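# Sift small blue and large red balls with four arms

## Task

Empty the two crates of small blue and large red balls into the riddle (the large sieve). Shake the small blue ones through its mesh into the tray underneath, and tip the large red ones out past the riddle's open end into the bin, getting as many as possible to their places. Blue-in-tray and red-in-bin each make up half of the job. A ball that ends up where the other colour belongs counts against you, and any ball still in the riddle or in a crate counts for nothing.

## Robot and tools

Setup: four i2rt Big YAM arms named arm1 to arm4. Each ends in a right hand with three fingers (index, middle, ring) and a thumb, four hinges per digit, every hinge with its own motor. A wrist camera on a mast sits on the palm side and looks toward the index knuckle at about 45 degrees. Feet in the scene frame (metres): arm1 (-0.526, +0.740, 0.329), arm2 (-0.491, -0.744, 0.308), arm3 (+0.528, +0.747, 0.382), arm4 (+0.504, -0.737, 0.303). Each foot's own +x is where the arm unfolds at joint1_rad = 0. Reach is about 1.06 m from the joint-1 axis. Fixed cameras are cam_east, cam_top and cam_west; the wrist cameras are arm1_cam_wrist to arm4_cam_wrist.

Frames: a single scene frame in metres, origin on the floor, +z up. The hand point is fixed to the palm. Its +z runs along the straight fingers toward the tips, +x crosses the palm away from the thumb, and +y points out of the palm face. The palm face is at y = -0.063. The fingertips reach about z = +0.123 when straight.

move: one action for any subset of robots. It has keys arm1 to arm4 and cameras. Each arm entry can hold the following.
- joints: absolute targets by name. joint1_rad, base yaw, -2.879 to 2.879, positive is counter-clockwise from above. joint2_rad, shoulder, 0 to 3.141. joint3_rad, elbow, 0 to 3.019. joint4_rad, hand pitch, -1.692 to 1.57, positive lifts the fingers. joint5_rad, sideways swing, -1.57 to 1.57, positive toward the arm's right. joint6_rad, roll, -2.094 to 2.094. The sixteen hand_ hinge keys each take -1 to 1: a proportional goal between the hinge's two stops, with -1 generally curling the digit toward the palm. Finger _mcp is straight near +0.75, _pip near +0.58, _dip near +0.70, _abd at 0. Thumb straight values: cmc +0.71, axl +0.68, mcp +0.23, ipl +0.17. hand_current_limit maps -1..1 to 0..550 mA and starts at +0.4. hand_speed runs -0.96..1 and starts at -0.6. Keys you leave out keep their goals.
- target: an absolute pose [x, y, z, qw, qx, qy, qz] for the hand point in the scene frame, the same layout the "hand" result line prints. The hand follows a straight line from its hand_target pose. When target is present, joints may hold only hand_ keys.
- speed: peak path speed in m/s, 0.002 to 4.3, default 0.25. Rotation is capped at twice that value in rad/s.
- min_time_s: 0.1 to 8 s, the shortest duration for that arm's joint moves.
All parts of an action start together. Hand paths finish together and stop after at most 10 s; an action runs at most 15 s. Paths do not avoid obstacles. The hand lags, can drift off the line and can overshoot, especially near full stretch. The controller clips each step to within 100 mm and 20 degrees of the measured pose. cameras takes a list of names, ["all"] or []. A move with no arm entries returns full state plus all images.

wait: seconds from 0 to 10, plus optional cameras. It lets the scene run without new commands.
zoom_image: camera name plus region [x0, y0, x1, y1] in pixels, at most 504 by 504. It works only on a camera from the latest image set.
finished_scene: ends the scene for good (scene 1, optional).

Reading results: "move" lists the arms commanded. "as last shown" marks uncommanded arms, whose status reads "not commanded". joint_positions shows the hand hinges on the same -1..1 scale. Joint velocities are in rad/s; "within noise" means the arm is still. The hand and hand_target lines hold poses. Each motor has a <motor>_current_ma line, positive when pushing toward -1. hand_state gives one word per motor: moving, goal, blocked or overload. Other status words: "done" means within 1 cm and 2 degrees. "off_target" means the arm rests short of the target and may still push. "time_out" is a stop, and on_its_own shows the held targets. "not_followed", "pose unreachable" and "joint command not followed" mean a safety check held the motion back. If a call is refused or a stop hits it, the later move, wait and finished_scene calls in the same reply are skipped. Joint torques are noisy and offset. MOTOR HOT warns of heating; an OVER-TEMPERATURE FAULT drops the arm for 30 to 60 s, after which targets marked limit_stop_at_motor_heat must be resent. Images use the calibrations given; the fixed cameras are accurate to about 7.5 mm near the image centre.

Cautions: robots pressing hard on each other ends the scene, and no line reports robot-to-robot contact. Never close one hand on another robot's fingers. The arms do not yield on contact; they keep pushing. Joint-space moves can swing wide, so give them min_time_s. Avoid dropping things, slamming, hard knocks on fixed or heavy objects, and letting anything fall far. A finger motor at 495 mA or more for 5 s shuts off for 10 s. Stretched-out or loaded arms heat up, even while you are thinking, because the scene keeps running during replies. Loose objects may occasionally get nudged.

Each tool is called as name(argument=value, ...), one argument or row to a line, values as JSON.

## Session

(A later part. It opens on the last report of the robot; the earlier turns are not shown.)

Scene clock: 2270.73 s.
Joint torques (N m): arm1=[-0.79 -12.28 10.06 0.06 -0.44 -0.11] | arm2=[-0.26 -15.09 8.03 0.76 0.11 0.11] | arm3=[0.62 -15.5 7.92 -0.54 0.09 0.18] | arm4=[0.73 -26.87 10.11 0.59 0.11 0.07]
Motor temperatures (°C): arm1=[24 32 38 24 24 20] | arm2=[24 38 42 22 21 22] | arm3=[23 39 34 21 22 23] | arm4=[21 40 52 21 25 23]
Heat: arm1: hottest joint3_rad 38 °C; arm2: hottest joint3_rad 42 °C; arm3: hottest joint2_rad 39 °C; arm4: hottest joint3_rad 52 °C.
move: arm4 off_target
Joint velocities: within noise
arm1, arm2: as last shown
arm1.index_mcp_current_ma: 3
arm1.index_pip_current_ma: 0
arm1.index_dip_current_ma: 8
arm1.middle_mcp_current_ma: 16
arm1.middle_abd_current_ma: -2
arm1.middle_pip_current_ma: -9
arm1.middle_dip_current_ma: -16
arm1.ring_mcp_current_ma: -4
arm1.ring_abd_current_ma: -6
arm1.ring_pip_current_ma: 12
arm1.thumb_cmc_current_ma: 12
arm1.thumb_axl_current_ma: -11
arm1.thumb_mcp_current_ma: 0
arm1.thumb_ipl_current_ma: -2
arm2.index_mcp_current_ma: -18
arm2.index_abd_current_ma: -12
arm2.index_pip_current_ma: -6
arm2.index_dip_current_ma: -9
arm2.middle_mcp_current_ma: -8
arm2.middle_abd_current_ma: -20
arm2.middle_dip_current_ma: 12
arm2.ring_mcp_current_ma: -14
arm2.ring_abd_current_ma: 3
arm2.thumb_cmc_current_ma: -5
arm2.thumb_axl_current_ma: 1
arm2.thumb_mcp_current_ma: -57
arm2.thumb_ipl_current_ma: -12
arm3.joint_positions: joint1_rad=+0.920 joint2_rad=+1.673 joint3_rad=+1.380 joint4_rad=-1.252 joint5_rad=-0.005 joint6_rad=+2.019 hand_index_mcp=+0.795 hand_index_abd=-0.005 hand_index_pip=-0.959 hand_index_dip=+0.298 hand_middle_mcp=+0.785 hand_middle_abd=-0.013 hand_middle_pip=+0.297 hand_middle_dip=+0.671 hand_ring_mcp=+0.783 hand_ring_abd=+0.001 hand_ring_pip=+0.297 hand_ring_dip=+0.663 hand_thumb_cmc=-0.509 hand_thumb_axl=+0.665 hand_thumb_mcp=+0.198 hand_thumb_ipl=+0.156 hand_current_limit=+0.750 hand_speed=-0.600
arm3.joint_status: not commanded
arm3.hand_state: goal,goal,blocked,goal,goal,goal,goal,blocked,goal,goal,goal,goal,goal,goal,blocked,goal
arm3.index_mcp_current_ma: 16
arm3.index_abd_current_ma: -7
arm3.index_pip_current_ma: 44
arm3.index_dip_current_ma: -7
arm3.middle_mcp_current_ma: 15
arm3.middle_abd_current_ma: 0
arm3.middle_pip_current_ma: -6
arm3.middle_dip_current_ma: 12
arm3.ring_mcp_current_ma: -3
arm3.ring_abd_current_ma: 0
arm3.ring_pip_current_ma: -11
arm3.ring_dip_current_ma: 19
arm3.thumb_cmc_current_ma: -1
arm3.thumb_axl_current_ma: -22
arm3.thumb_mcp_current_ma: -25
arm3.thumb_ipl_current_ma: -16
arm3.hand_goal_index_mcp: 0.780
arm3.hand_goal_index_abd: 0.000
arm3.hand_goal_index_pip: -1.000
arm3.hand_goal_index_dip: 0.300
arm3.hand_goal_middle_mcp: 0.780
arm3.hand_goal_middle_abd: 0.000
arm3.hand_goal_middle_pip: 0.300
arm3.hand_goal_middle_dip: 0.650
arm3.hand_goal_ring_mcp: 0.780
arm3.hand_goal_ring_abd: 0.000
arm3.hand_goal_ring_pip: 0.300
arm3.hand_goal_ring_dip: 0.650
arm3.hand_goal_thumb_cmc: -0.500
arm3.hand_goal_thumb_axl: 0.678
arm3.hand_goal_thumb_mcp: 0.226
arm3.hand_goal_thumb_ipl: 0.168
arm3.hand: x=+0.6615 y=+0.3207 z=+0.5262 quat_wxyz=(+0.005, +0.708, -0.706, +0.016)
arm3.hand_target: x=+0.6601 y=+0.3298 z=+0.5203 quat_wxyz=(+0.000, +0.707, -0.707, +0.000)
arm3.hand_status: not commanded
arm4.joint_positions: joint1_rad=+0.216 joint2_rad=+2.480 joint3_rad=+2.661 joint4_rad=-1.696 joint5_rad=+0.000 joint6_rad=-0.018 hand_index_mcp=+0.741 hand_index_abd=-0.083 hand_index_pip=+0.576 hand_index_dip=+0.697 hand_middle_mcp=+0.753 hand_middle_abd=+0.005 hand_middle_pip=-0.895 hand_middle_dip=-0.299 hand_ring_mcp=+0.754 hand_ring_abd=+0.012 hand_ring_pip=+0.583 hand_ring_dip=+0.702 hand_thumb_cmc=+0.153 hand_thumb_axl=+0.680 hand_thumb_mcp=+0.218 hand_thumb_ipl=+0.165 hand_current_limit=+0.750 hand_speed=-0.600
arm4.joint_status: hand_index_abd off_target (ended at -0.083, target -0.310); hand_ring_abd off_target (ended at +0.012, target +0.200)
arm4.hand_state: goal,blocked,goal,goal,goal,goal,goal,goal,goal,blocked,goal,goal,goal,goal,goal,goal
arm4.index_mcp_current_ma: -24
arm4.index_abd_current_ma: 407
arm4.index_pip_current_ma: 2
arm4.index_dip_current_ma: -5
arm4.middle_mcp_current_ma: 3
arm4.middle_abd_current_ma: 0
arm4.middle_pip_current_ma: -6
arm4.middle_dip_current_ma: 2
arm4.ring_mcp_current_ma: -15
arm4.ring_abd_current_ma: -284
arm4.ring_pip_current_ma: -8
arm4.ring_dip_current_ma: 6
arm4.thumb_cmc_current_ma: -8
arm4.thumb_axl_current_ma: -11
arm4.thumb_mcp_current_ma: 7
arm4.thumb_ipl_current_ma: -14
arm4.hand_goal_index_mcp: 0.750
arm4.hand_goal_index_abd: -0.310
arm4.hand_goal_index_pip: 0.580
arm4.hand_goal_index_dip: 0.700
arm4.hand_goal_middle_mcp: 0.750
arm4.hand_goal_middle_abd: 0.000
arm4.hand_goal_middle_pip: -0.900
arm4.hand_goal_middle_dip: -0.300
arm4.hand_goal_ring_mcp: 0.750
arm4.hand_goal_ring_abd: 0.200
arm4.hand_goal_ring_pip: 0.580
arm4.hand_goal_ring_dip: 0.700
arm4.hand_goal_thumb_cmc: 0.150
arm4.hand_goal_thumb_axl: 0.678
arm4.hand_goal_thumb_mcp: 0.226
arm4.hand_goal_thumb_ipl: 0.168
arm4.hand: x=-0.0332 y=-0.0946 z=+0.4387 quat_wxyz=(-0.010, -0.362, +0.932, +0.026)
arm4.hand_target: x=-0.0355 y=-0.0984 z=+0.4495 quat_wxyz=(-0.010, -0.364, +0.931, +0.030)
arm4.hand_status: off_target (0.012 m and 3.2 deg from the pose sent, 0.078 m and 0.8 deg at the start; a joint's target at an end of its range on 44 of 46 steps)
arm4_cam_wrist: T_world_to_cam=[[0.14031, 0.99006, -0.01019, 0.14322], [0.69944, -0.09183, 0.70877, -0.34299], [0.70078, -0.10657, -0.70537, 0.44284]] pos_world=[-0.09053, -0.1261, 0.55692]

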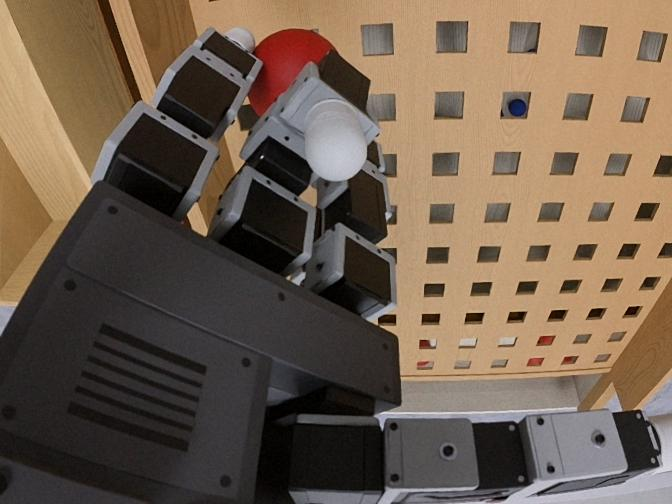

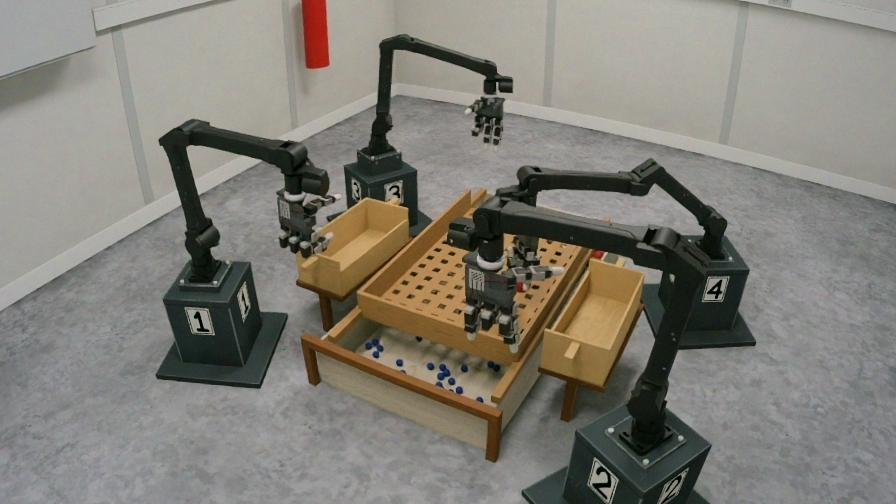

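move(
  arm4={"target": [0.684, -0.119, 0.46, 0, 0.1218, 0.9926, 0], "speed": 0.25},
  cameras=["arm4_cam_wrist", "cam_west", "cam_top", "cam_east"],
)

Scene clock: 2284.70 s.
Joint torques (N m): arm1=[-0.79 -12.28 10.04 0.06 -0.44 -0.12] | arm2=[0.38 -15.03 7.94 0.73 0.11 0.11] | arm3=[0.62 -15.56 7.9 -0.51 0.1 0.19] | arm4=[-0.09 -16.67 13.26 0.24 -0.05 -0.01]
Motor temperatures (°C): arm1=[24 32 38 24 24 20] | arm2=[24 38 42 22 21 22] | arm3=[23 39 34 21 22 23] | arm4=[21 42 52 21 25 23]
Heat: arm1: hottest joint3_rad 38 °C; arm2: hottest joint3_rad 42 °C; arm3: hottest joint2_rad 39 °C; arm4: hottest joint3_rad 52 °C.
move: arm4 off_target
Joint velocities: within noise
arm1.joint_positions: joint1_rad=-0.269 joint2_rad=+1.463 joint3_rad=+1.356 joint4_rad=-1.486 joint5_rad=+0.009 joint6_rad=-1.364 hand_index_mcp=+0.711 hand_index_abd=+0.015 hand_index_pip=-0.787 hand_index_dip=+0.666 hand_middle_mcp=+0.701 hand_middle_abd=+0.006 hand_middle_pip=-0.783 hand_middle_dip=+0.664 hand_ring_mcp=+0.701 hand_ring_abd=+0.020 hand_ring_pip=-0.793 hand_ring_dip=+0.665 hand_thumb_cmc=-0.569 hand_thumb_axl=+0.682 hand_thumb_mcp=+0.167 hand_thumb_ipl=+0.090 hand_current_limit=+0.750 hand_speed=-0.600
arm1.joint_status: not commanded
arm1.hand_state: goal,goal,blocked,goal,goal,goal,blocked,goal,goal,blocked,blocked,goal,goal,goal,blocked,goal
arm1.index_mcp_current_ma: 1
arm1.index_abd_current_ma: 2
arm1.index_pip_current_ma: -6
arm1.index_dip_current_ma: -3
arm1.middle_mcp_current_ma: -3
arm1.middle_abd_current_ma: -11
arm1.middle_pip_current_ma: 8
arm1.middle_dip_current_ma: 7
arm1.ring_mcp_current_ma: -23
arm1.ring_abd_current_ma: -8
arm1.ring_pip_current_ma: 3
arm1.ring_dip_current_ma: 0
arm1.thumb_cmc_current_ma: 18
arm1.thumb_axl_current_ma: -12
arm1.thumb_mcp_current_ma: -2
arm1.thumb_ipl_current_ma: -7
arm1.hand_goal_index_mcp: 0.700
arm1.hand_goal_index_abd: 0.000
arm1.hand_goal_index_pip: -0.820
arm1.hand_goal_index_dip: 0.650
arm1.hand_goal_middle_mcp: 0.700
arm1.hand_goal_middle_abd: 0.000
arm1.hand_goal_middle_pip: -0.820
arm1.hand_goal_middle_dip: 0.650
arm1.hand_goal_ring_mcp: 0.700
arm1.hand_goal_ring_abd: 0.000
arm1.hand_goal_ring_pip: -0.820
arm1.hand_goal_ring_dip: 0.650
arm1.hand_goal_thumb_cmc: -0.570
arm1.hand_goal_thumb_axl: 0.678
arm1.hand_goal_thumb_mcp: 0.200
arm1.hand_goal_thumb_ipl: 0.100
arm1.hand: x=-0.3606 y=+0.3021 z=+0.5543 quat_wxyz=(-0.010, +0.710, +0.704, +0.004)
arm1.hand_target: x=-0.3600 y=+0.3000 z=+0.5601 quat_wxyz=(+0.000, +0.707, +0.707, +0.000)
arm1.hand_status: not commanded
arm2, arm3: as last shown
arm2.index_mcp_current_ma: -17
arm2.index_abd_current_ma: -13
arm2.index_dip_current_ma: -7
arm2.middle_mcp_current_ma: -5
arm2.middle_abd_current_ma: -16
arm2.middle_dip_current_ma: 15
arm2.ring_mcp_current_ma: -15
arm2.ring_pip_current_ma: -13
arm2.ring_dip_current_ma: -8
arm2.thumb_cmc_current_ma: 0
arm2.thumb_axl_current_ma: -3
arm2.thumb_mcp_current_ma: -63
arm2.thumb_ipl_current_ma: -13
arm3.index_mcp_current_ma: 13
arm3.index_abd_current_ma: -1
arm3.index_pip_current_ma: 43
arm3.index_dip_current_ma: -8
arm3.middle_mcp_current_ma: 12
arm3.middle_abd_current_ma: -2
arm3.middle_dip_current_ma: 10
arm3.ring_mcp_current_ma: -4
arm3.ring_abd_current_ma: -4
arm3.ring_pip_current_ma: 0
arm3.ring_dip_current_ma: 21
arm3.thumb_cmc_current_ma: -4
arm3.thumb_axl_current_ma: -23
arm3.thumb_mcp_current_ma: -26
arm3.thumb_ipl_current_ma: -15
arm4.joint_positions: joint1_rad=-0.757 joint2_rad=+1.814 joint3_rad=+1.576 joint4_rad=-1.362 joint5_rad=+0.001 joint6_rad=+0.005 hand_index_mcp=+0.741 hand_index_abd=-0.083 hand_index_pip=+0.576 hand_index_dip=+0.697 hand_middle_mcp=+0.753 hand_middle_abd=+0.005 hand_middle_pip=-0.895 hand_middle_dip=-0.299 hand_ring_mcp=+0.754 hand_ring_abd=+0.012 hand_ring_pip=+0.583 hand_ring_dip=+0.702 hand_thumb_cmc=+0.153 hand_thumb_axl=+0.680 hand_thumb_mcp=+0.218 hand_thumb_ipl=+0.165 hand_current_limit=+0.750 hand_speed=-0.600
arm4.joint_status: not commanded
arm4.hand_state: goal,blocked,goal,goal,goal,goal,goal,goal,goal,blocked,goal,goal,goal,goal,goal,goal
arm4.index_mcp_current_ma: -12
arm4.index_abd_current_ma: 391
arm4.index_pip_current_ma: 12
arm4.index_dip_current_ma: -2
arm4.middle_mcp_current_ma: 6
arm4.middle_abd_current_ma: 4
arm4.middle_pip_current_ma: 10
arm4.middle_dip_current_ma: -4
arm4.ring_mcp_current_ma: 4
arm4.ring_abd_current_ma: -283
arm4.ring_pip_current_ma: 6
arm4.ring_dip_current_ma: 10
arm4.thumb_cmc_current_ma: 14
arm4.thumb_axl_current_ma: -20
arm4.thumb_mcp_current_ma: -13
arm4.thumb_ipl_current_ma: -7
arm4.hand_goal_index_mcp: 0.750
arm4.hand_goal_index_abd: -0.310
arm4.hand_goal_index_pip: 0.580
arm4.hand_goal_index_dip: 0.700
arm4.hand_goal_middle_mcp: 0.750
arm4.hand_goal_middle_abd: 0.000
arm4.hand_goal_middle_pip: -0.900
arm4.hand_goal_middle_dip: -0.300
arm4.hand_goal_ring_mcp: 0.750
arm4.hand_goal_ring_abd: 0.200
arm4.hand_goal_ring_pip: 0.580
arm4.hand_goal_ring_dip: 0.700
arm4.hand_goal_thumb_cmc: 0.150
arm4.hand_goal_thumb_axl: 0.678
arm4.hand_goal_thumb_mcp: 0.226
arm4.hand_goal_thumb_ipl: 0.168
arm4.hand: x=+0.6829 y=-0.1344 z=+0.4444 quat_wxyz=(-0.001, +0.127, +0.992, -0.015)
arm4.hand_target: x=+0.6838 y=-0.1198 z=+0.4600 quat_wxyz=(+0.000, +0.122, +0.993, +0.000)
arm4.hand_status: off_target (0.022 m and 1.9 deg from the pose sent, 0.718 m and 56.5 deg at the start)
pictures: arm4_cam_wrist, cam_east, cam_top, cam_west
arm4_cam_wrist: T_world_to_cam=[[0.90651, 0.41736, -0.06363, -0.49428], [0.31802, -0.57595, 0.75309, -0.67592], [0.27766, -0.70292, -0.65483, 0.12702]] pos_world=[0.62776, -0.09371, 0.56075]

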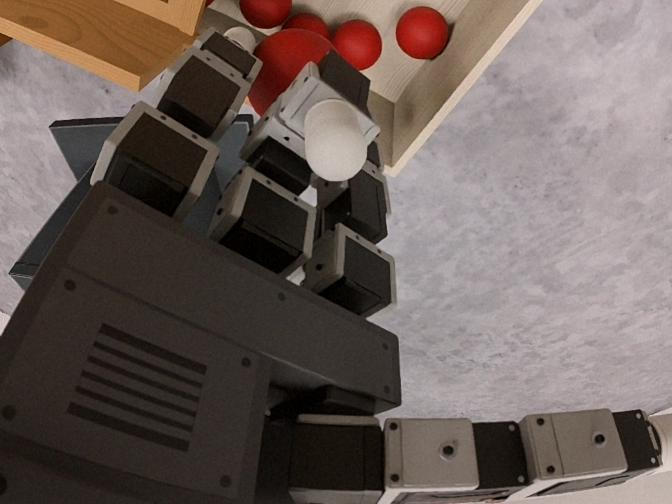

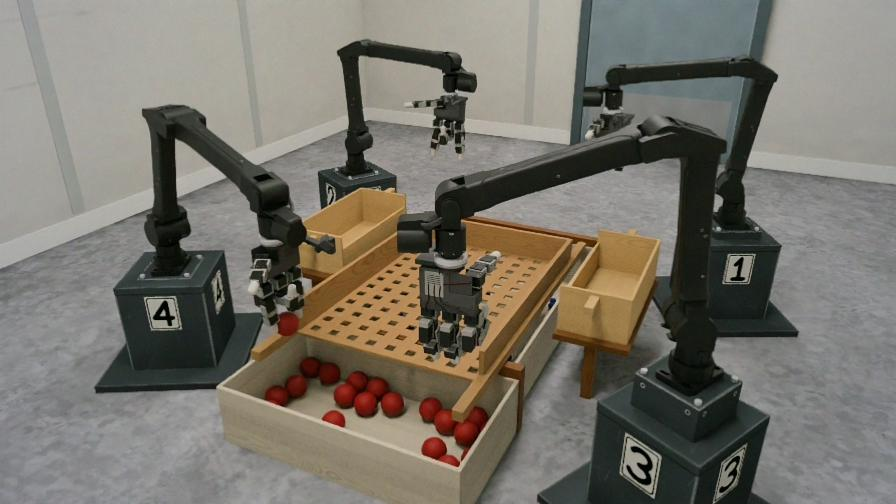

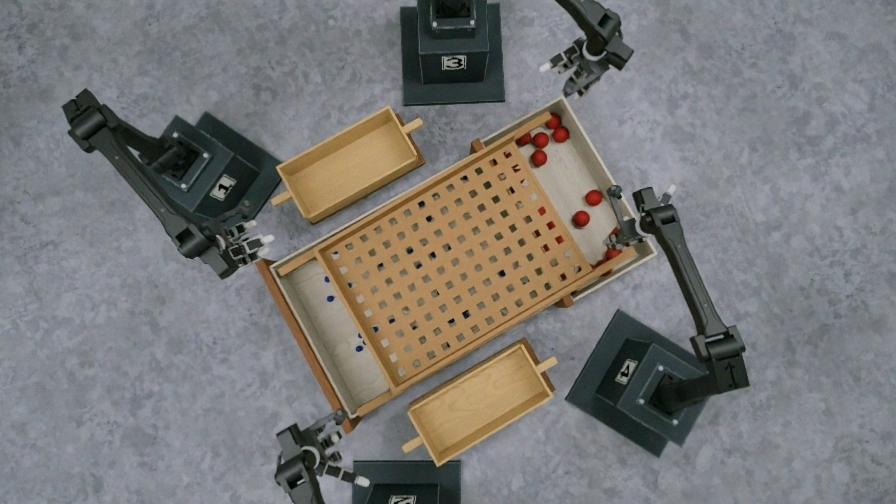

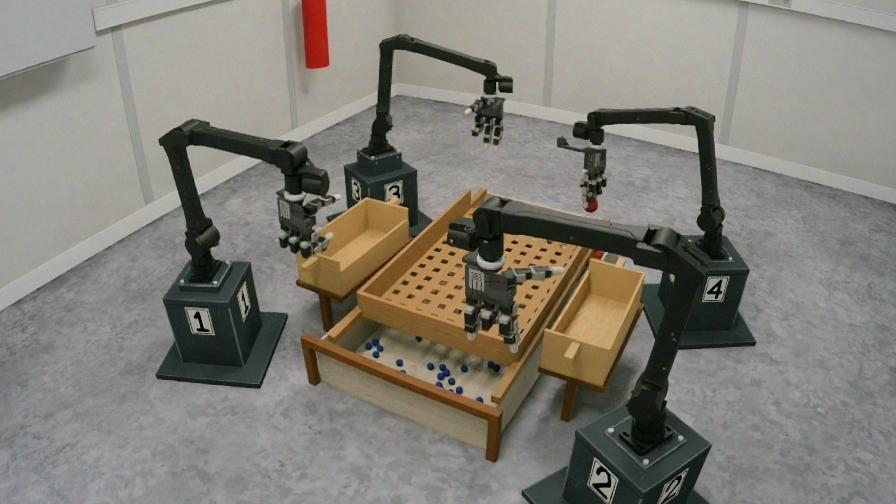

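move(
  arm4={"target": [0.684, -0.114, 0.35, 0, 0.1218, 0.9926, 0], "speed": 0.12},
  cameras=["arm4_cam_wrist", "cam_east"],
)

Scene clock: 2294.10 s.
Joint torques (N m): arm1=[-0.79 -12.34 10.04 0.08 -0.44 -0.11] | arm2=[0.21 -14.68 8.03 0.73 0.1 0.11] | arm3=[0.67 -15.5 7.94 -0.54 0.09 0.19] | arm4=[1.08 -18.08 8.72 1.11 -0.07 0.02]
Motor temperatures (°C): arm1=[24 32 38 24 24 20] | arm2=[24 38 42 22 21 22] | arm3=[23 39 34 21 22 23] | arm4=[21 40 52 21 25 23]
Heat: arm1: hottest joint3_rad 38 °C; arm2: hottest joint3_rad 42 °C; arm3: hottest joint2_rad 39 °C; arm4: hottest joint3_rad 52 °C.
move: arm4 done
Joint velocities: within noise
arm1, arm2, arm3: as last shown
arm1.index_mcp_current_ma: -9
arm1.index_abd_current_ma: 20
arm1.index_pip_current_ma: 3
arm1.index_dip_current_ma: 3
arm1.middle_mcp_current_ma: 1
arm1.middle_abd_current_ma: -4
arm1.middle_pip_current_ma: 7
arm1.middle_dip_current_ma: -3
arm1.ring_mcp_current_ma: 0
arm1.ring_abd_current_ma: 2
arm1.ring_pip_current_ma: 9
arm1.ring_dip_current_ma: 5
arm1.thumb_cmc_current_ma: 4
arm1.thumb_axl_current_ma: -4
arm1.thumb_mcp_current_ma: 1
arm1.thumb_ipl_current_ma: -11
arm2.index_mcp_current_ma: -20
arm2.index_abd_current_ma: -9
arm2.index_pip_current_ma: -14
arm2.index_dip_current_ma: -1
arm2.middle_mcp_current_ma: -4
arm2.middle_abd_current_ma: -14
arm2.middle_pip_current_ma: 37
arm2.middle_dip_current_ma: 17
arm2.ring_mcp_current_ma: -11
arm2.ring_abd_current_ma: 6
arm2.ring_pip_current_ma: -12
arm2.ring_dip_current_ma: -4
arm2.thumb_cmc_current_ma: 2
arm2.thumb_axl_current_ma: 3
arm2.thumb_mcp_current_ma: -58
arm2.thumb_ipl_current_ma: -12
arm3.index_mcp_current_ma: 10
arm3.index_abd_current_ma: -5
arm3.index_pip_current_ma: 32
arm3.index_dip_current_ma: -9
arm3.middle_mcp_current_ma: 14
arm3.middle_abd_current_ma: 2
arm3.middle_dip_current_ma: 7
arm3.ring_mcp_current_ma: -1
arm3.ring_abd_current_ma: -5
arm3.ring_pip_current_ma: -11
arm3.ring_dip_current_ma: 18
arm3.thumb_cmc_current_ma: -9
arm3.thumb_axl_current_ma: -22
arm3.thumb_mcp_current_ma: -22
arm3.thumb_ipl_current_ma: -6
arm4.joint_positions: joint1_rad=-0.757 joint2_rad=+1.929 joint3_rad=+1.475 joint4_rad=-1.129 joint5_rad=+0.001 joint6_rad=+0.004 hand_index_mcp=+0.741 hand_index_abd=-0.083 hand_index_pip=+0.576 hand_index_dip=+0.697 hand_middle_mcp=+0.753 hand_middle_abd=+0.005 hand_middle_pip=-0.895 hand_middle_dip=-0.299 hand_ring_mcp=+0.754 hand_ring_abd=+0.012 hand_ring_pip=+0.583 hand_ring_dip=+0.702 hand_thumb_cmc=+0.153 hand_thumb_axl=+0.680 hand_thumb_mcp=+0.218 hand_thumb_ipl=+0.165 hand_current_limit=+0.750 hand_speed=-0.600
arm4.joint_status: not commanded
arm4.hand_state: goal,blocked,goal,goal,goal,goal,goal,goal,goal,blocked,goal,goal,goal,goal,goal,goal
arm4.index_mcp_current_ma: -19
arm4.index_abd_current_ma: 400
arm4.index_pip_current_ma: -2
arm4.index_dip_current_ma: 1
arm4.middle_mcp_current_ma: 8
arm4.middle_abd_current_ma: -4
arm4.middle_pip_current_ma: 1
arm4.middle_dip_current_ma: 4
arm4.ring_mcp_current_ma: -1
arm4.ring_abd_current_ma: -296
arm4.ring_pip_current_ma: 10
arm4.ring_dip_current_ma: 2
arm4.thumb_cmc_current_ma: -6
arm4.thumb_axl_current_ma: 2
arm4.thumb_mcp_current_ma: 2
arm4.thumb_ipl_current_ma: -23
arm4.hand_goal_index_mcp: 0.750
arm4.hand_goal_index_abd: -0.310
arm4.hand_goal_index_pip: 0.580
arm4.hand_goal_index_dip: 0.700
arm4.hand_goal_middle_mcp: 0.750
arm4.hand_goal_middle_abd: 0.000
arm4.hand_goal_middle_pip: -0.900
arm4.hand_goal_middle_dip: -0.300
arm4.hand_goal_ring_mcp: 0.750
arm4.hand_goal_ring_abd: 0.200
arm4.hand_goal_ring_pip: 0.580
arm4.hand_goal_ring_dip: 0.700
arm4.hand_goal_thumb_cmc: 0.150
arm4.hand_goal_thumb_axl: 0.678
arm4.hand_goal_thumb_mcp: 0.226
arm4.hand_goal_thumb_ipl: 0.168
arm4.hand: x=+0.6868 y=-0.1195 z=+0.3479 quat_wxyz=(+0.000, +0.127, +0.992, -0.007)
arm4.hand_target: x=+0.6840 y=-0.1141 z=+0.3500 quat_wxyz=(+0.000, +0.122, +0.993, +0.000)
arm4.hand_status: done (0.006 m and 1.0 deg from the pose sent, 0.097 m and 1.8 deg at the start)
arm4_cam_wrist: T_world_to_cam=[[0.90662, 0.41862, -0.05288, -0.51381], [0.31508, -0.58831, 0.74473, -0.59238], [0.28065, -0.69184, -0.66527, 0.07625]] pos_world=[0.63108, -0.08066, 0.46472]

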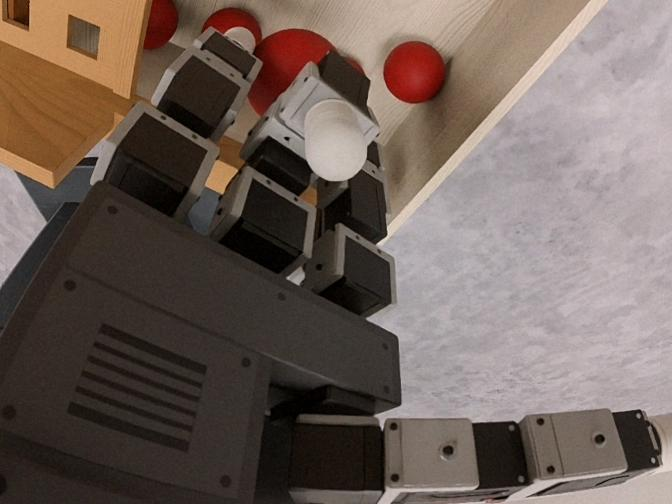

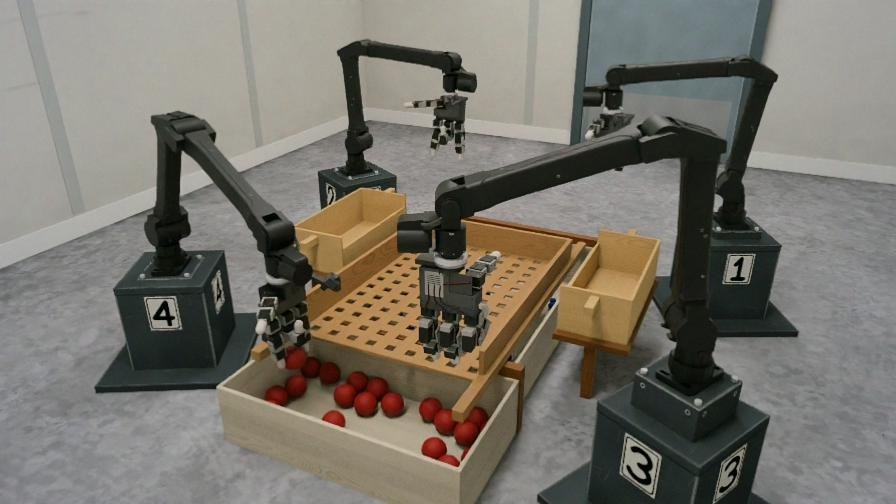

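move(
  arm4={"target": [0.684, -0.112, 0.27, 0, 0.1218, 0.9926, 0], "speed": 0.1},
  cameras=["arm4_cam_wrist", "cam_east", "cam_top"],
)

Scene clock: 2301.57 s.
Joint torques (N m): arm1=[-0.79 -12.22 10.06 0.08 -0.44 -0.11] | arm2=[0.03 -14.92 8.09 0.77 0.11 0.12] | arm3=[0.62 -15.56 7.92 -0.5 0.09 0.18] | arm4=[0.97 -17.96 7.88 1.25 -0.04 0.05]
Motor temperatures (°C): arm1=[24 32 38 24 24 20] | arm2=[24 38 42 22 21 22] | arm3=[23 39 34 21 22 23] | arm4=[21 40 50 21 25 23]
Heat: arm1: hottest joint3_rad 38 °C; arm2: hottest joint3_rad 42 °C; arm3: hottest joint2_rad 39 °C; arm4: hottest joint3_rad 50 °C.
move: arm4 done
Joint velocities: within noise
arm1, arm3: as last shown
arm1.index_mcp_current_ma: 1
arm1.index_abd_current_ma: 7
arm1.index_pip_current_ma: 4
arm1.index_dip_current_ma: 5
arm1.middle_mcp_current_ma: -5
arm1.middle_abd_current_ma: -13
arm1.middle_pip_current_ma: 2
arm1.middle_dip_current_ma: -12
arm1.ring_mcp_current_ma: 2
arm1.ring_abd_current_ma: -3
arm1.ring_dip_current_ma: 0
arm1.thumb_cmc_current_ma: 10
arm1.thumb_axl_current_ma: -11
arm1.thumb_mcp_current_ma: 10
arm1.thumb_ipl_current_ma: 14
arm2.joint_positions: joint1_rad=+0.506 joint2_rad=+1.491 joint3_rad=+1.442 joint4_rad=-1.547 joint5_rad=-0.003 joint6_rad=+1.546 hand_index_mcp=+0.740 hand_index_abd=+0.151 hand_index_pip=+0.577 hand_index_dip=+0.691 hand_middle_mcp=+0.749 hand_middle_abd=-0.012 hand_middle_pip=-0.881 hand_middle_dip=-0.295 hand_ring_mcp=+0.741 hand_ring_abd=-0.129 hand_ring_pip=+0.571 hand_ring_dip=+0.694 hand_thumb_cmc=+0.147 hand_thumb_axl=+0.674 hand_thumb_mcp=+0.198 hand_thumb_ipl=+0.160 hand_current_limit=+0.750 hand_speed=-0.600
arm2.joint_status: not commanded
arm2.hand_state: goal,goal,goal,goal,goal,goal,goal,goal,goal,goal,goal,goal,goal,goal,blocked,goal
arm2.index_mcp_current_ma: -14
arm2.index_abd_current_ma: -11
arm2.index_pip_current_ma: -4
arm2.index_dip_current_ma: -10
arm2.middle_mcp_current_ma: -8
arm2.middle_abd_current_ma: -18
arm2.middle_pip_current_ma: 35
arm2.middle_dip_current_ma: 14
arm2.ring_mcp_current_ma: -15
arm2.ring_abd_current_ma: 3
arm2.ring_pip_current_ma: -13
arm2.ring_dip_current_ma: -6
arm2.thumb_cmc_current_ma: 1
arm2.thumb_axl_current_ma: -2
arm2.thumb_mcp_current_ma: -59
arm2.thumb_ipl_current_ma: -21
arm2.hand_goal_index_mcp: 0.750
arm2.hand_goal_index_abd: 0.160
arm2.hand_goal_index_pip: 0.580
arm2.hand_goal_index_dip: 0.700
arm2.hand_goal_middle_mcp: 0.750
arm2.hand_goal_middle_abd: 0.000
arm2.hand_goal_middle_pip: -0.900
arm2.hand_goal_middle_dip: -0.300
arm2.hand_goal_ring_mcp: 0.750
arm2.hand_goal_ring_abd: -0.140
arm2.hand_goal_ring_pip: 0.580
arm2.hand_goal_ring_dip: 0.700
arm2.hand_goal_thumb_cmc: 0.150
arm2.hand_goal_thumb_axl: 0.678
arm2.hand_goal_thumb_mcp: 0.226
arm2.hand_goal_thumb_ipl: 0.168
arm2.hand: x=-0.4026 y=-0.3302 z=+0.5545 quat_wxyz=(+0.008, +0.701, +0.713, -0.011)
arm2.hand_target: x=-0.4001 y=-0.3300 z=+0.5599 quat_wxyz=(+0.000, +0.707, +0.707, +0.000)
arm2.hand_status: not commanded
arm3.index_mcp_current_ma: 5
arm3.index_abd_current_ma: -3
arm3.index_pip_current_ma: 40
arm3.index_dip_current_ma: -4
arm3.middle_mcp_current_ma: 17
arm3.middle_abd_current_ma: 1
arm3.middle_pip_current_ma: -13
arm3.middle_dip_current_ma: 11
arm3.ring_mcp_current_ma: -6
arm3.ring_abd_current_ma: -1
arm3.thumb_cmc_current_ma: -2
arm3.thumb_axl_current_ma: -20
arm3.thumb_mcp_current_ma: -25
arm3.thumb_ipl_current_ma: -11
arm4.joint_positions: joint1_rad=-0.757 joint2_rad=+2.039 joint3_rad=+1.416 joint4_rad=-0.958 joint5_rad=+0.001 joint6_rad=+0.004 hand_index_mcp=+0.741 hand_index_abd=-0.083 hand_index_pip=+0.576 hand_index_dip=+0.697 hand_middle_mcp=+0.753 hand_middle_abd=+0.005 hand_middle_pip=-0.895 hand_middle_dip=-0.299 hand_ring_mcp=+0.754 hand_ring_abd=+0.012 hand_ring_pip=+0.583 hand_ring_dip=+0.702 hand_thumb_cmc=+0.153 hand_thumb_axl=+0.680 hand_thumb_mcp=+0.218 hand_thumb_ipl=+0.165 hand_current_limit=+0.750 hand_speed=-0.600
arm4.joint_status: not commanded
arm4.hand_state: goal,blocked,goal,goal,goal,goal,goal,goal,goal,blocked,goal,goal,goal,goal,goal,goal
arm4.index_mcp_current_ma: -9
arm4.index_abd_current_ma: 397
arm4.index_pip_current_ma: 1
arm4.index_dip_current_ma: -7
arm4.middle_mcp_current_ma: 6
arm4.middle_abd_current_ma: -3
arm4.middle_pip_current_ma: -9
arm4.middle_dip_current_ma: -1
arm4.ring_mcp_current_ma: -9
arm4.ring_abd_current_ma: -293
arm4.ring_pip_current_ma: 6
arm4.ring_dip_current_ma: -2
arm4.thumb_cmc_current_ma: -2
arm4.thumb_axl_current_ma: 3
arm4.thumb_mcp_current_ma: 3
arm4.thumb_ipl_current_ma: -9
arm4.hand_goal_index_mcp: 0.750
arm4.hand_goal_index_abd: -0.310
arm4.hand_goal_index_pip: 0.580
arm4.hand_goal_index_dip: 0.700
arm4.hand_goal_middle_mcp: 0.750
arm4.hand_goal_middle_abd: 0.000
arm4.hand_goal_middle_pip: -0.900
arm4.hand_goal_middle_dip: -0.300
arm4.hand_goal_ring_mcp: 0.750
arm4.hand_goal_ring_abd: 0.200
arm4.hand_goal_ring_pip: 0.580
arm4.hand_goal_ring_dip: 0.700
arm4.hand_goal_thumb_cmc: 0.150
arm4.hand_goal_thumb_axl: 0.678
arm4.hand_goal_thumb_mcp: 0.226
arm4.hand_goal_thumb_ipl: 0.168
arm4.hand: x=+0.6875 y=-0.1168 z=+0.2696 quat_wxyz=(+0.000, +0.127, +0.992, -0.005)
arm4.hand_target: x=+0.6840 y=-0.1120 z=+0.2700 quat_wxyz=(+0.000, +0.122, +0.993, +0.000)
arm4.hand_status: done (0.006 m and 0.8 deg from the pose sent, 0.078 m and 1.0 deg at the start)
arm4_cam_wrist: T_world_to_cam=[[0.90664, 0.41883, -0.05086, -0.52023], [0.31448, -0.5905, 0.74325, -0.53219], [0.28126, -0.68985, -0.66708, 0.02613]] pos_world=[0.63168, -0.07835, 0.38652]

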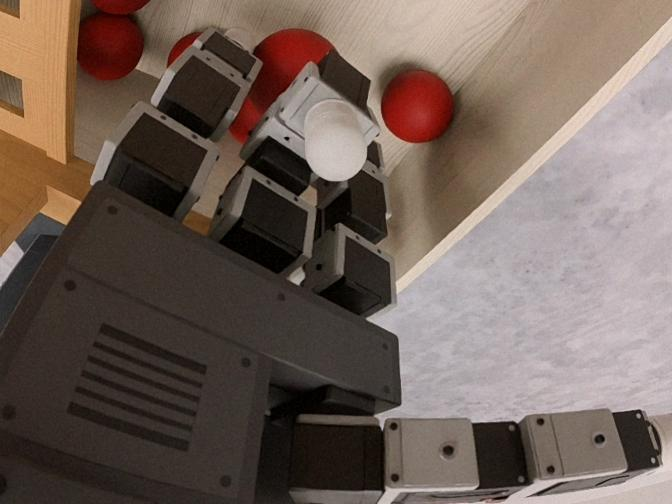

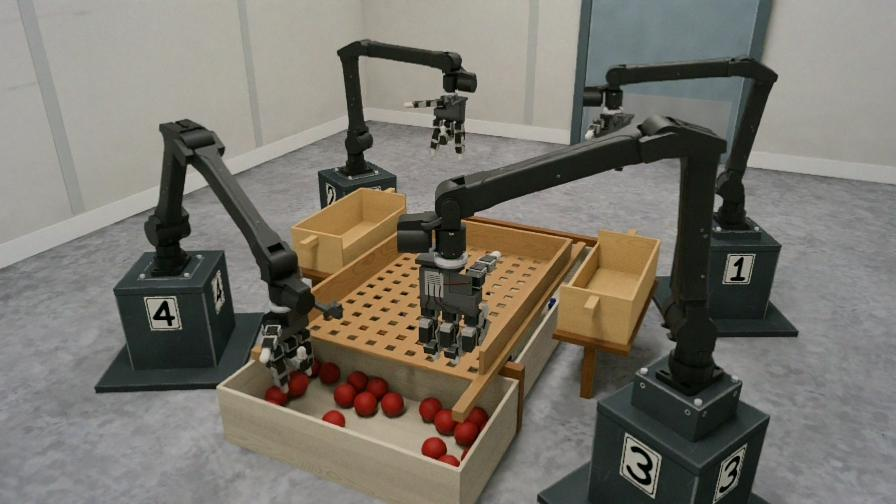

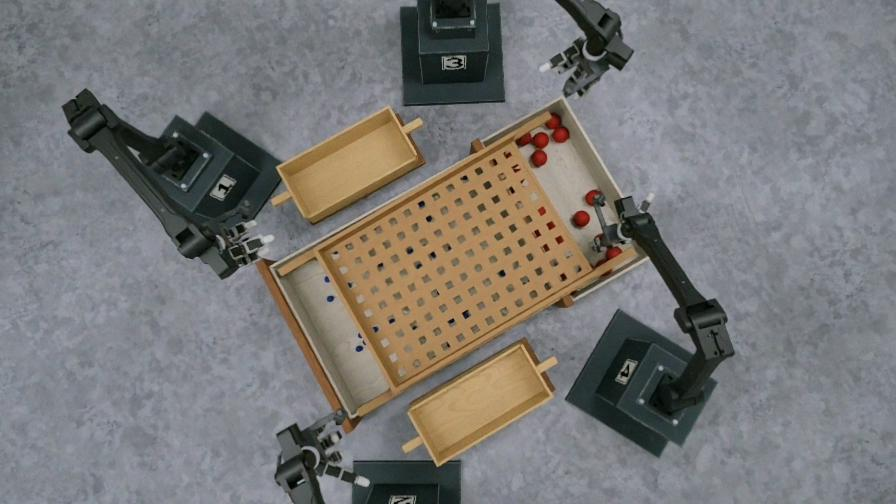

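zoom_image(
  camera="cam_east",
  region=[220, 300, 400, 440],
)

zoom_image(
  camera="cam_top",
  region=[500, 100, 680, 300],
)

Scaled by 2.800.

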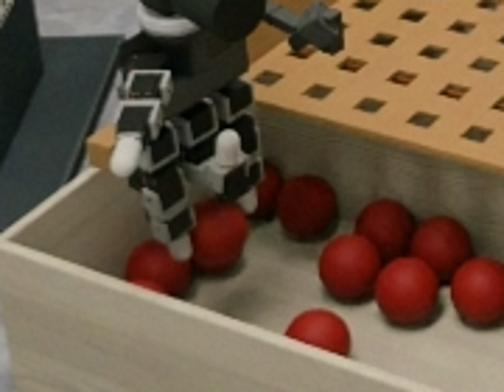

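Scaled by 2.520.

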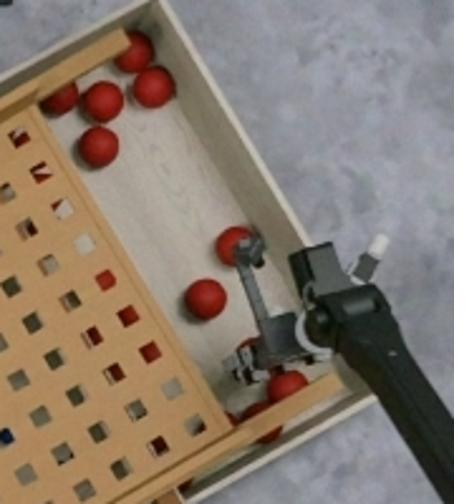

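move(
  arm4={"target": [0.684, -0.110, 0.238, 0, 0.1218, 0.9926, 0], "speed": 0.1},
  cameras=["cam_east"],
)

zoom_image(
  camera="cam_east",
  region=[220, 300, 400, 440],
)

Scene clock: 2308.33 s.
Joint torques (N m): arm1=[-0.67 -12.28 10.07 0.03 -0.45 -0.11] | arm2=[0.15 -14.97 8.06 0.76 0.11 0.11] | arm3=[0.73 -15.5 7.92 -0.51 0.09 0.18] | arm4=[0.38 -19.14 7.68 1.1 -0.04 0.05]
Motor temperatures (°C): arm1=[24 32 38 24 24 20] | arm2=[24 38 42 22 21 22] | arm3=[23 39 34 21 22 23] | arm4=[21 39 49 21 25 23]
Heat: arm1: hottest joint3_rad 38 °C; arm2: hottest joint3_rad 42 °C; arm3: hottest joint2_rad 39 °C; arm4: hottest joint3_rad 49 °C.
move: arm4 done
Joint velocities: within noise
arm1, arm2, arm3: as last shown
arm1.index_mcp_current_ma: 4
arm1.index_abd_current_ma: 4
arm1.index_pip_current_ma: -14
arm1.index_dip_current_ma: -5
arm1.middle_mcp_current_ma: -13
arm1.middle_abd_current_ma: -8
arm1.middle_pip_current_ma: 22
arm1.middle_dip_current_ma: 6
arm1.ring_mcp_current_ma: -19
arm1.ring_abd_current_ma: -10
arm1.ring_pip_current_ma: 2
arm1.ring_dip_current_ma: -11
arm1.thumb_cmc_current_ma: 13
arm1.thumb_axl_current_ma: -3
arm1.thumb_mcp_current_ma: -5
arm1.thumb_ipl_current_ma: -2
arm2.index_mcp_current_ma: -27
arm2.index_abd_current_ma: -7
arm2.index_pip_current_ma: -12
arm2.index_dip_current_ma: -3
arm2.middle_mcp_current_ma: -5
arm2.middle_abd_current_ma: -15
arm2.middle_pip_current_ma: 31
arm2.ring_mcp_current_ma: -18
arm2.ring_abd_current_ma: 4
arm2.thumb_cmc_current_ma: -1
arm2.thumb_axl_current_ma: 3
arm2.thumb_ipl_current_ma: -16
arm3.index_mcp_current_ma: 17
arm3.index_abd_current_ma: -6
arm3.index_pip_current_ma: 36
arm3.index_dip_current_ma: -12
arm3.middle_mcp_current_ma: 11
arm3.middle_abd_current_ma: 0
arm3.middle_pip_current_ma: -11
arm3.middle_dip_current_ma: 9
arm3.ring_mcp_current_ma: -3
arm3.ring_abd_current_ma: -8
arm3.ring_pip_current_ma: -10
arm3.ring_dip_current_ma: 14
arm3.thumb_cmc_current_ma: -4
arm3.thumb_axl_current_ma: -21
arm3.thumb_mcp_current_ma: -28
arm3.thumb_ipl_current_ma: -10
arm4.joint_positions: joint1_rad=-0.757 joint2_rad=+2.095 joint3_rad=+1.408 joint4_rad=-0.895 joint5_rad=+0.001 joint6_rad=+0.004 hand_index_mcp=+0.741 hand_index_abd=-0.083 hand_index_pip=+0.576 hand_index_dip=+0.697 hand_middle_mcp=+0.753 hand_middle_abd=+0.005 hand_middle_pip=-0.895 hand_middle_dip=-0.299 hand_ring_mcp=+0.754 hand_ring_abd=+0.012 hand_ring_pip=+0.583 hand_ring_dip=+0.702 hand_thumb_cmc=+0.153 hand_thumb_axl=+0.680 hand_thumb_mcp=+0.218 hand_thumb_ipl=+0.165 hand_current_limit=+0.750 hand_speed=-0.600
arm4.joint_status: not commanded
arm4.hand_state: goal,blocked,goal,goal,goal,goal,goal,goal,goal,blocked,goal,goal,goal,goal,goal,goal
arm4.index_mcp_current_ma: -9
arm4.index_abd_current_ma: 390
arm4.index_pip_current_ma: 7
arm4.index_dip_current_ma: -12
arm4.middle_mcp_current_ma: 9
arm4.middle_abd_current_ma: -12
arm4.middle_pip_current_ma: -3
arm4.middle_dip_current_ma: -12
arm4.ring_mcp_current_ma: -8
arm4.ring_abd_current_ma: -292
arm4.ring_pip_current_ma: -2
arm4.ring_dip_current_ma: 8
arm4.thumb_cmc_current_ma: -1
arm4.thumb_axl_current_ma: -1
arm4.thumb_mcp_current_ma: 1
arm4.thumb_ipl_current_ma: 6
arm4.hand_goal_index_mcp: 0.750
arm4.hand_goal_index_abd: -0.310
arm4.hand_goal_index_pip: 0.580
arm4.hand_goal_index_dip: 0.700
arm4.hand_goal_middle_mcp: 0.750
arm4.hand_goal_middle_abd: 0.000
arm4.hand_goal_middle_pip: -0.900
arm4.hand_goal_middle_dip: -0.300
arm4.hand_goal_ring_mcp: 0.750
arm4.hand_goal_ring_abd: 0.200
arm4.hand_goal_ring_pip: 0.580
arm4.hand_goal_ring_dip: 0.700
arm4.hand_goal_thumb_cmc: 0.150
arm4.hand_goal_thumb_axl: 0.678
arm4.hand_goal_thumb_mcp: 0.226
arm4.hand_goal_thumb_ipl: 0.168
arm4.hand: x=+0.6877 y=-0.1159 z=+0.2361 quat_wxyz=(+0.000, +0.127, +0.992, -0.007)
arm4.hand_target: x=+0.6840 y=-0.1101 z=+0.2380 quat_wxyz=(+0.000, +0.122, +0.993, +0.000)
arm4.hand_status: done (0.007 m and 1.0 deg from the pose sent, 0.033 m and 0.8 deg at the start)

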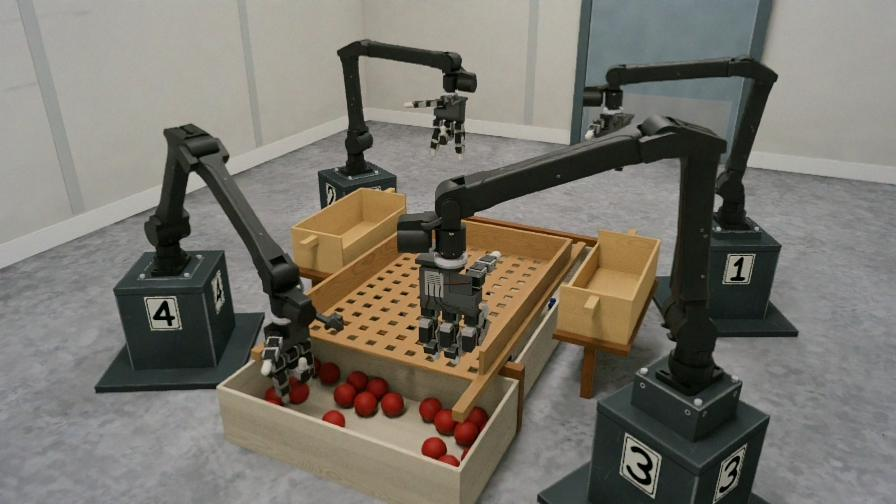

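Scaled by 2.800.

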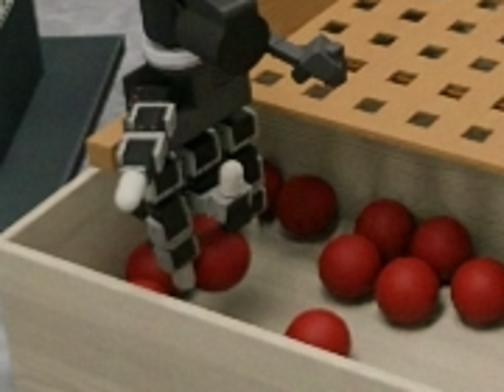

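move(
  arm4={"target": [0.684, -0.108, 0.218, 0, 0.1218, 0.9926, 0], "speed": 0.1},
  cameras=["cam_east"],
)

zoom_image(
  camera="cam_east",
  region=[220, 300, 400, 440],
)

Scene clock: 2312.10 s.
Joint torques (N m): arm1=[-0.85 -12.34 10.03 0.03 -0.44 -0.11] | arm2=[-0.15 -15.15 8.05 0.72 0.11 0.11] | arm3=[0.62 -15.38 7.94 -0.51 0.09 0.19] | arm4=[0.91 -18.96 7.53 1.21 -0.06 0.04]
Motor temperatures (°C): arm1=[24 32 38 24 24 20] | arm2=[24 38 42 22 21 22] | arm3=[23 39 34 21 22 23] | arm4=[21 39 49 21 25 23]
Heat: arm1: hottest joint3_rad 38 °C; arm2: hottest joint3_rad 42 °C; arm3: hottest joint2_rad 39 °C; arm4: hottest joint3_rad 49 °C.
move: arm4 done
Joint velocities: within noise
arm1, arm2, arm3: as last shown
arm1.index_mcp_current_ma: 7
arm1.index_abd_current_ma: 5
arm1.index_pip_current_ma: -12
arm1.index_dip_current_ma: 3
arm1.middle_mcp_current_ma: -4
arm1.middle_abd_current_ma: -3
arm1.middle_pip_current_ma: -6
arm1.middle_dip_current_ma: -1
arm1.ring_mcp_current_ma: -13
arm1.ring_abd_current_ma: -12
arm1.ring_pip_current_ma: 9
arm1.ring_dip_current_ma: 5
arm1.thumb_cmc_current_ma: 3
arm1.thumb_axl_current_ma: -6
arm1.thumb_mcp_current_ma: 7
arm1.thumb_ipl_current_ma: -6
arm2.index_mcp_current_ma: -18
arm2.index_abd_current_ma: -12
arm2.index_pip_current_ma: -6
arm2.index_dip_current_ma: -7
arm2.middle_mcp_current_ma: -9
arm2.middle_abd_current_ma: -18
arm2.middle_pip_current_ma: 32
arm2.middle_dip_current_ma: 11
arm2.ring_mcp_current_ma: -15
arm2.ring_abd_current_ma: 9
arm2.ring_pip_current_ma: -10
arm2.thumb_cmc_current_ma: 0
arm2.thumb_mcp_current_ma: -61
arm2.thumb_ipl_current_ma: -19
arm3.index_mcp_current_ma: 8
arm3.index_abd_current_ma: -2
arm3.index_pip_current_ma: 38
arm3.index_dip_current_ma: -5
arm3.middle_abd_current_ma: 1
arm3.middle_pip_current_ma: -12
arm3.middle_dip_current_ma: 13
arm3.ring_mcp_current_ma: 1
arm3.ring_abd_current_ma: -5
arm3.ring_pip_current_ma: -4
arm3.ring_dip_current_ma: 22
arm3.thumb_cmc_current_ma: -8
arm3.thumb_mcp_current_ma: -18
arm3.thumb_ipl_current_ma: -7
arm4.joint_positions: joint1_rad=-0.757 joint2_rad=+2.130 joint3_rad=+1.408 joint4_rad=-0.860 joint5_rad=+0.001 joint6_rad=+0.004 hand_index_mcp=+0.741 hand_index_abd=-0.083 hand_index_pip=+0.576 hand_index_dip=+0.697 hand_middle_mcp=+0.753 hand_middle_abd=+0.005 hand_middle_pip=-0.895 hand_middle_dip=-0.299 hand_ring_mcp=+0.754 hand_ring_abd=+0.012 hand_ring_pip=+0.583 hand_ring_dip=+0.702 hand_thumb_cmc=+0.153 hand_thumb_axl=+0.680 hand_thumb_mcp=+0.218 hand_thumb_ipl=+0.165 hand_current_limit=+0.750 hand_speed=-0.600
arm4.joint_status: not commanded
arm4.hand_state: goal,blocked,goal,goal,goal,goal,goal,goal,goal,blocked,goal,goal,goal,goal,goal,goal
arm4.index_mcp_current_ma: -24
arm4.index_abd_current_ma: 386
arm4.index_pip_current_ma: 6
arm4.index_dip_current_ma: -7
arm4.middle_mcp_current_ma: -1
arm4.middle_abd_current_ma: -2
arm4.middle_pip_current_ma: -2
arm4.middle_dip_current_ma: -20
arm4.ring_mcp_current_ma: 20
arm4.ring_abd_current_ma: -274
arm4.ring_pip_current_ma: 16
arm4.ring_dip_current_ma: 4
arm4.thumb_cmc_current_ma: -9
arm4.thumb_axl_current_ma: -2
arm4.thumb_mcp_current_ma: -1
arm4.thumb_ipl_current_ma: -6
arm4.hand_goal_index_mcp: 0.750
arm4.hand_goal_index_abd: -0.310
arm4.hand_goal_index_pip: 0.580
arm4.hand_goal_index_dip: 0.700
arm4.hand_goal_middle_mcp: 0.750
arm4.hand_goal_middle_abd: 0.000
arm4.hand_goal_middle_pip: -0.900
arm4.hand_goal_middle_dip: -0.300
arm4.hand_goal_ring_mcp: 0.750
arm4.hand_goal_ring_abd: 0.200
arm4.hand_goal_ring_pip: 0.580
arm4.hand_goal_ring_dip: 0.700
arm4.hand_goal_thumb_cmc: 0.150
arm4.hand_goal_thumb_axl: 0.678
arm4.hand_goal_thumb_mcp: 0.226
arm4.hand_goal_thumb_ipl: 0.168
arm4.hand: x=+0.6882 y=-0.1141 z=+0.2175 quat_wxyz=(+0.000, +0.127, +0.992, -0.006)
arm4.hand_target: x=+0.6840 y=-0.1081 z=+0.2181 quat_wxyz=(+0.000, +0.122, +0.993, +0.000)
arm4.hand_status: done (0.007 m and 0.9 deg from the pose sent, 0.020 m and 1.0 deg at the start)

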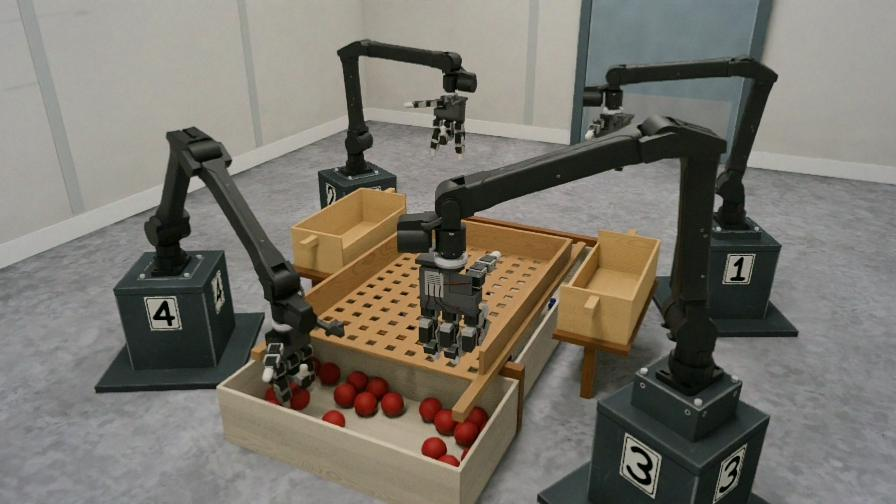

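Scaled by 2.800.

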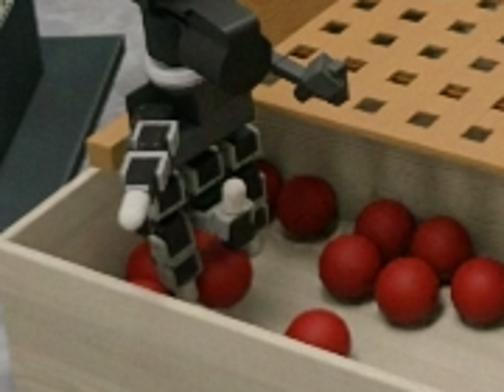

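move(
  arm4={"joints": {"hand_index_abd": 0.05, "hand_ring_abd": -0.1}},
  cameras=["cam_east", "arm4_cam_wrist"],
)

zoom_image(
  camera="cam_east",
  region=[220, 300, 400, 440],
)

Scene clock: 2314.97 s.
Joint torques (N m): arm1=[-0.85 -12.28 10.09 0.05 -0.44 -0.11] | arm2=[-0.03 -14.74 8.03 0.77 0.09 0.13] | arm3=[0.56 -15.62 7.94 -0.55 0.09 0.19] | arm4=[0.5 -18.73 7.34 1.2 -0.04 0.01]
Motor temperatures (°C): arm1=[24 32 38 24 24 20] | arm2=[24 38 42 22 21 22] | arm3=[23 39 34 21 22 23] | arm4=[21 39 48 21 25 23]
Heat: arm1: hottest joint3_rad 38 °C; arm2: hottest joint3_rad 42 °C; arm3: hottest joint2_rad 39 °C; arm4: hottest joint3_rad 48 °C.
move: arm4 done
Joint velocities: within noise
arm1, arm2, arm3: as last shown
arm1.index_mcp_current_ma: 3
arm1.index_abd_current_ma: 12
arm1.index_pip_current_ma: 0
arm1.index_dip_current_ma: 15
arm1.middle_mcp_current_ma: 8
arm1.middle_abd_current_ma: -8
arm1.middle_pip_current_ma: 15
arm1.middle_dip_current_ma: 5
arm1.ring_mcp_current_ma: -12
arm1.ring_abd_current_ma: -3
arm1.ring_pip_current_ma: 1
arm1.ring_dip_current_ma: 2
arm1.thumb_cmc_current_ma: 5
arm1.thumb_axl_current_ma: -9
arm1.thumb_mcp_current_ma: 2
arm1.thumb_ipl_current_ma: 0
arm2.index_mcp_current_ma: -12
arm2.index_abd_current_ma: -11
arm2.index_dip_current_ma: -5
arm2.middle_mcp_current_ma: -4
arm2.middle_abd_current_ma: -22
arm2.middle_pip_current_ma: 34
arm2.middle_dip_current_ma: 12
arm2.ring_mcp_current_ma: -20
arm2.ring_abd_current_ma: 5
arm2.ring_pip_current_ma: -12
arm2.ring_dip_current_ma: -3
arm2.thumb_cmc_current_ma: -3
arm2.thumb_axl_current_ma: 0
arm2.thumb_mcp_current_ma: -59
arm2.thumb_ipl_current_ma: -5
arm3.index_abd_current_ma: -4
arm3.index_pip_current_ma: 35
arm3.index_dip_current_ma: -2
arm3.middle_mcp_current_ma: 16
arm3.middle_abd_current_ma: -6
arm3.middle_pip_current_ma: -7
arm3.middle_dip_current_ma: 8
arm3.ring_mcp_current_ma: 6
arm3.ring_abd_current_ma: -9
arm3.ring_pip_current_ma: -11
arm3.ring_dip_current_ma: 15
arm3.thumb_cmc_current_ma: -3
arm3.thumb_axl_current_ma: -24
arm3.thumb_mcp_current_ma: -20
arm3.thumb_ipl_current_ma: -14
arm4.joint_positions: joint1_rad=-0.757 joint2_rad=+2.130 joint3_rad=+1.408 joint4_rad=-0.860 joint5_rad=+0.001 joint6_rad=+0.004 hand_index_mcp=+0.742 hand_index_abd=+0.054 hand_index_pip=+0.577 hand_index_dip=+0.697 hand_middle_mcp=+0.753 hand_middle_abd=+0.005 hand_middle_pip=-0.895 hand_middle_dip=-0.299 hand_ring_mcp=+0.746 hand_ring_abd=-0.098 hand_ring_pip=+0.580 hand_ring_dip=+0.698 hand_thumb_cmc=+0.153 hand_thumb_axl=+0.680 hand_thumb_mcp=+0.218 hand_thumb_ipl=+0.165 hand_current_limit=+0.750 hand_speed=-0.600
arm4.joint_status: all done
arm4.hand_state: goal,goal,goal,goal,goal,goal,goal,goal,goal,goal,goal,goal,goal,goal,goal,goal
arm4.index_mcp_current_ma: -9
arm4.index_abd_current_ma: -4
arm4.index_pip_current_ma: 6
arm4.index_dip_current_ma: 6
arm4.middle_mcp_current_ma: 14
arm4.middle_abd_current_ma: 8
arm4.middle_pip_current_ma: 4
arm4.middle_dip_current_ma: -13
arm4.ring_mcp_current_ma: -19
arm4.ring_abd_current_ma: 8
arm4.ring_pip_current_ma: 4
arm4.ring_dip_current_ma: -1
arm4.thumb_cmc_current_ma: -1
arm4.thumb_axl_current_ma: -1
arm4.thumb_mcp_current_ma: -5
arm4.thumb_ipl_current_ma: -21
arm4.hand_goal_index_mcp: 0.750
arm4.hand_goal_index_abd: 0.050
arm4.hand_goal_index_pip: 0.580
arm4.hand_goal_index_dip: 0.700
arm4.hand_goal_middle_mcp: 0.750
arm4.hand_goal_middle_abd: 0.000
arm4.hand_goal_middle_pip: -0.900
arm4.hand_goal_middle_dip: -0.300
arm4.hand_goal_ring_mcp: 0.750
arm4.hand_goal_ring_abd: -0.100
arm4.hand_goal_ring_pip: 0.580
arm4.hand_goal_ring_dip: 0.700
arm4.hand_goal_thumb_cmc: 0.150
arm4.hand_goal_thumb_axl: 0.678
arm4.hand_goal_thumb_mcp: 0.226
arm4.hand_goal_thumb_ipl: 0.168
arm4.hand: x=+0.6882 y=-0.1141 z=+0.2175 quat_wxyz=(+0.000, +0.127, +0.992, -0.006)
arm4.hand_target: x=+0.6840 y=-0.1081 z=+0.2181 quat_wxyz=(+0.000, +0.122, +0.993, +0.000)
arm4.hand_status: not commanded
pictures: arm4_cam_wrist, cam_east
arm4_cam_wrist: T_world_to_cam=[[0.90663, 0.41872, -0.05187, -0.52449], [0.31478, -0.5894, 0.74399, -0.49229], [0.28095, -0.69085, -0.66618, -0.00711]] pos_world=[0.63248, -0.07545, 0.33432]

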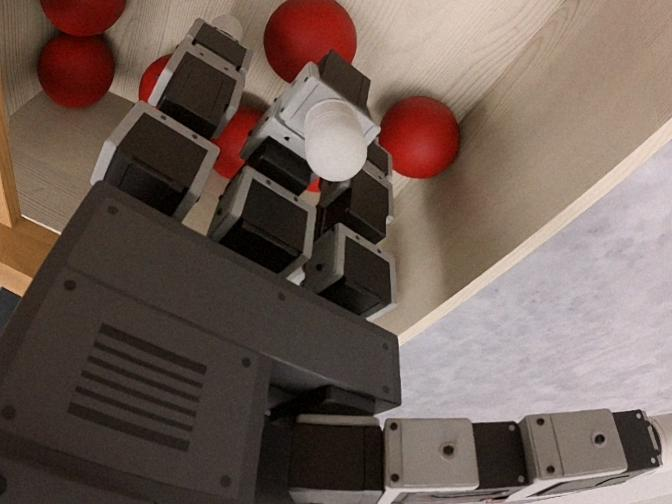

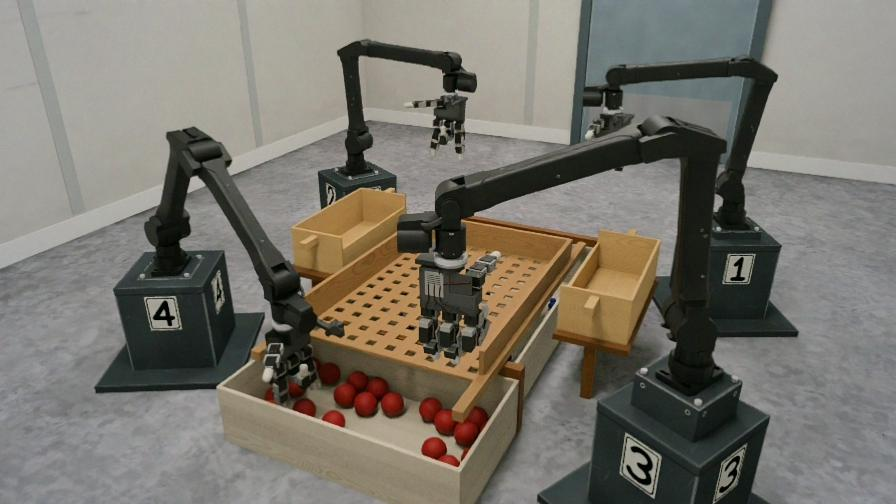

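Scaled by 2.800.

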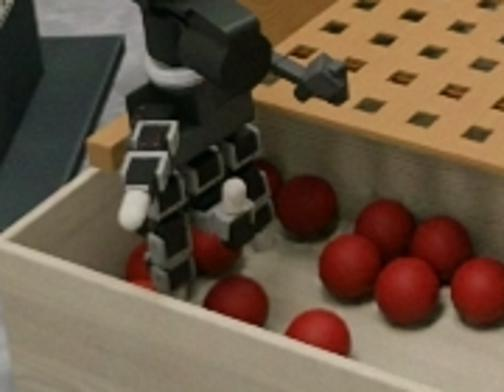

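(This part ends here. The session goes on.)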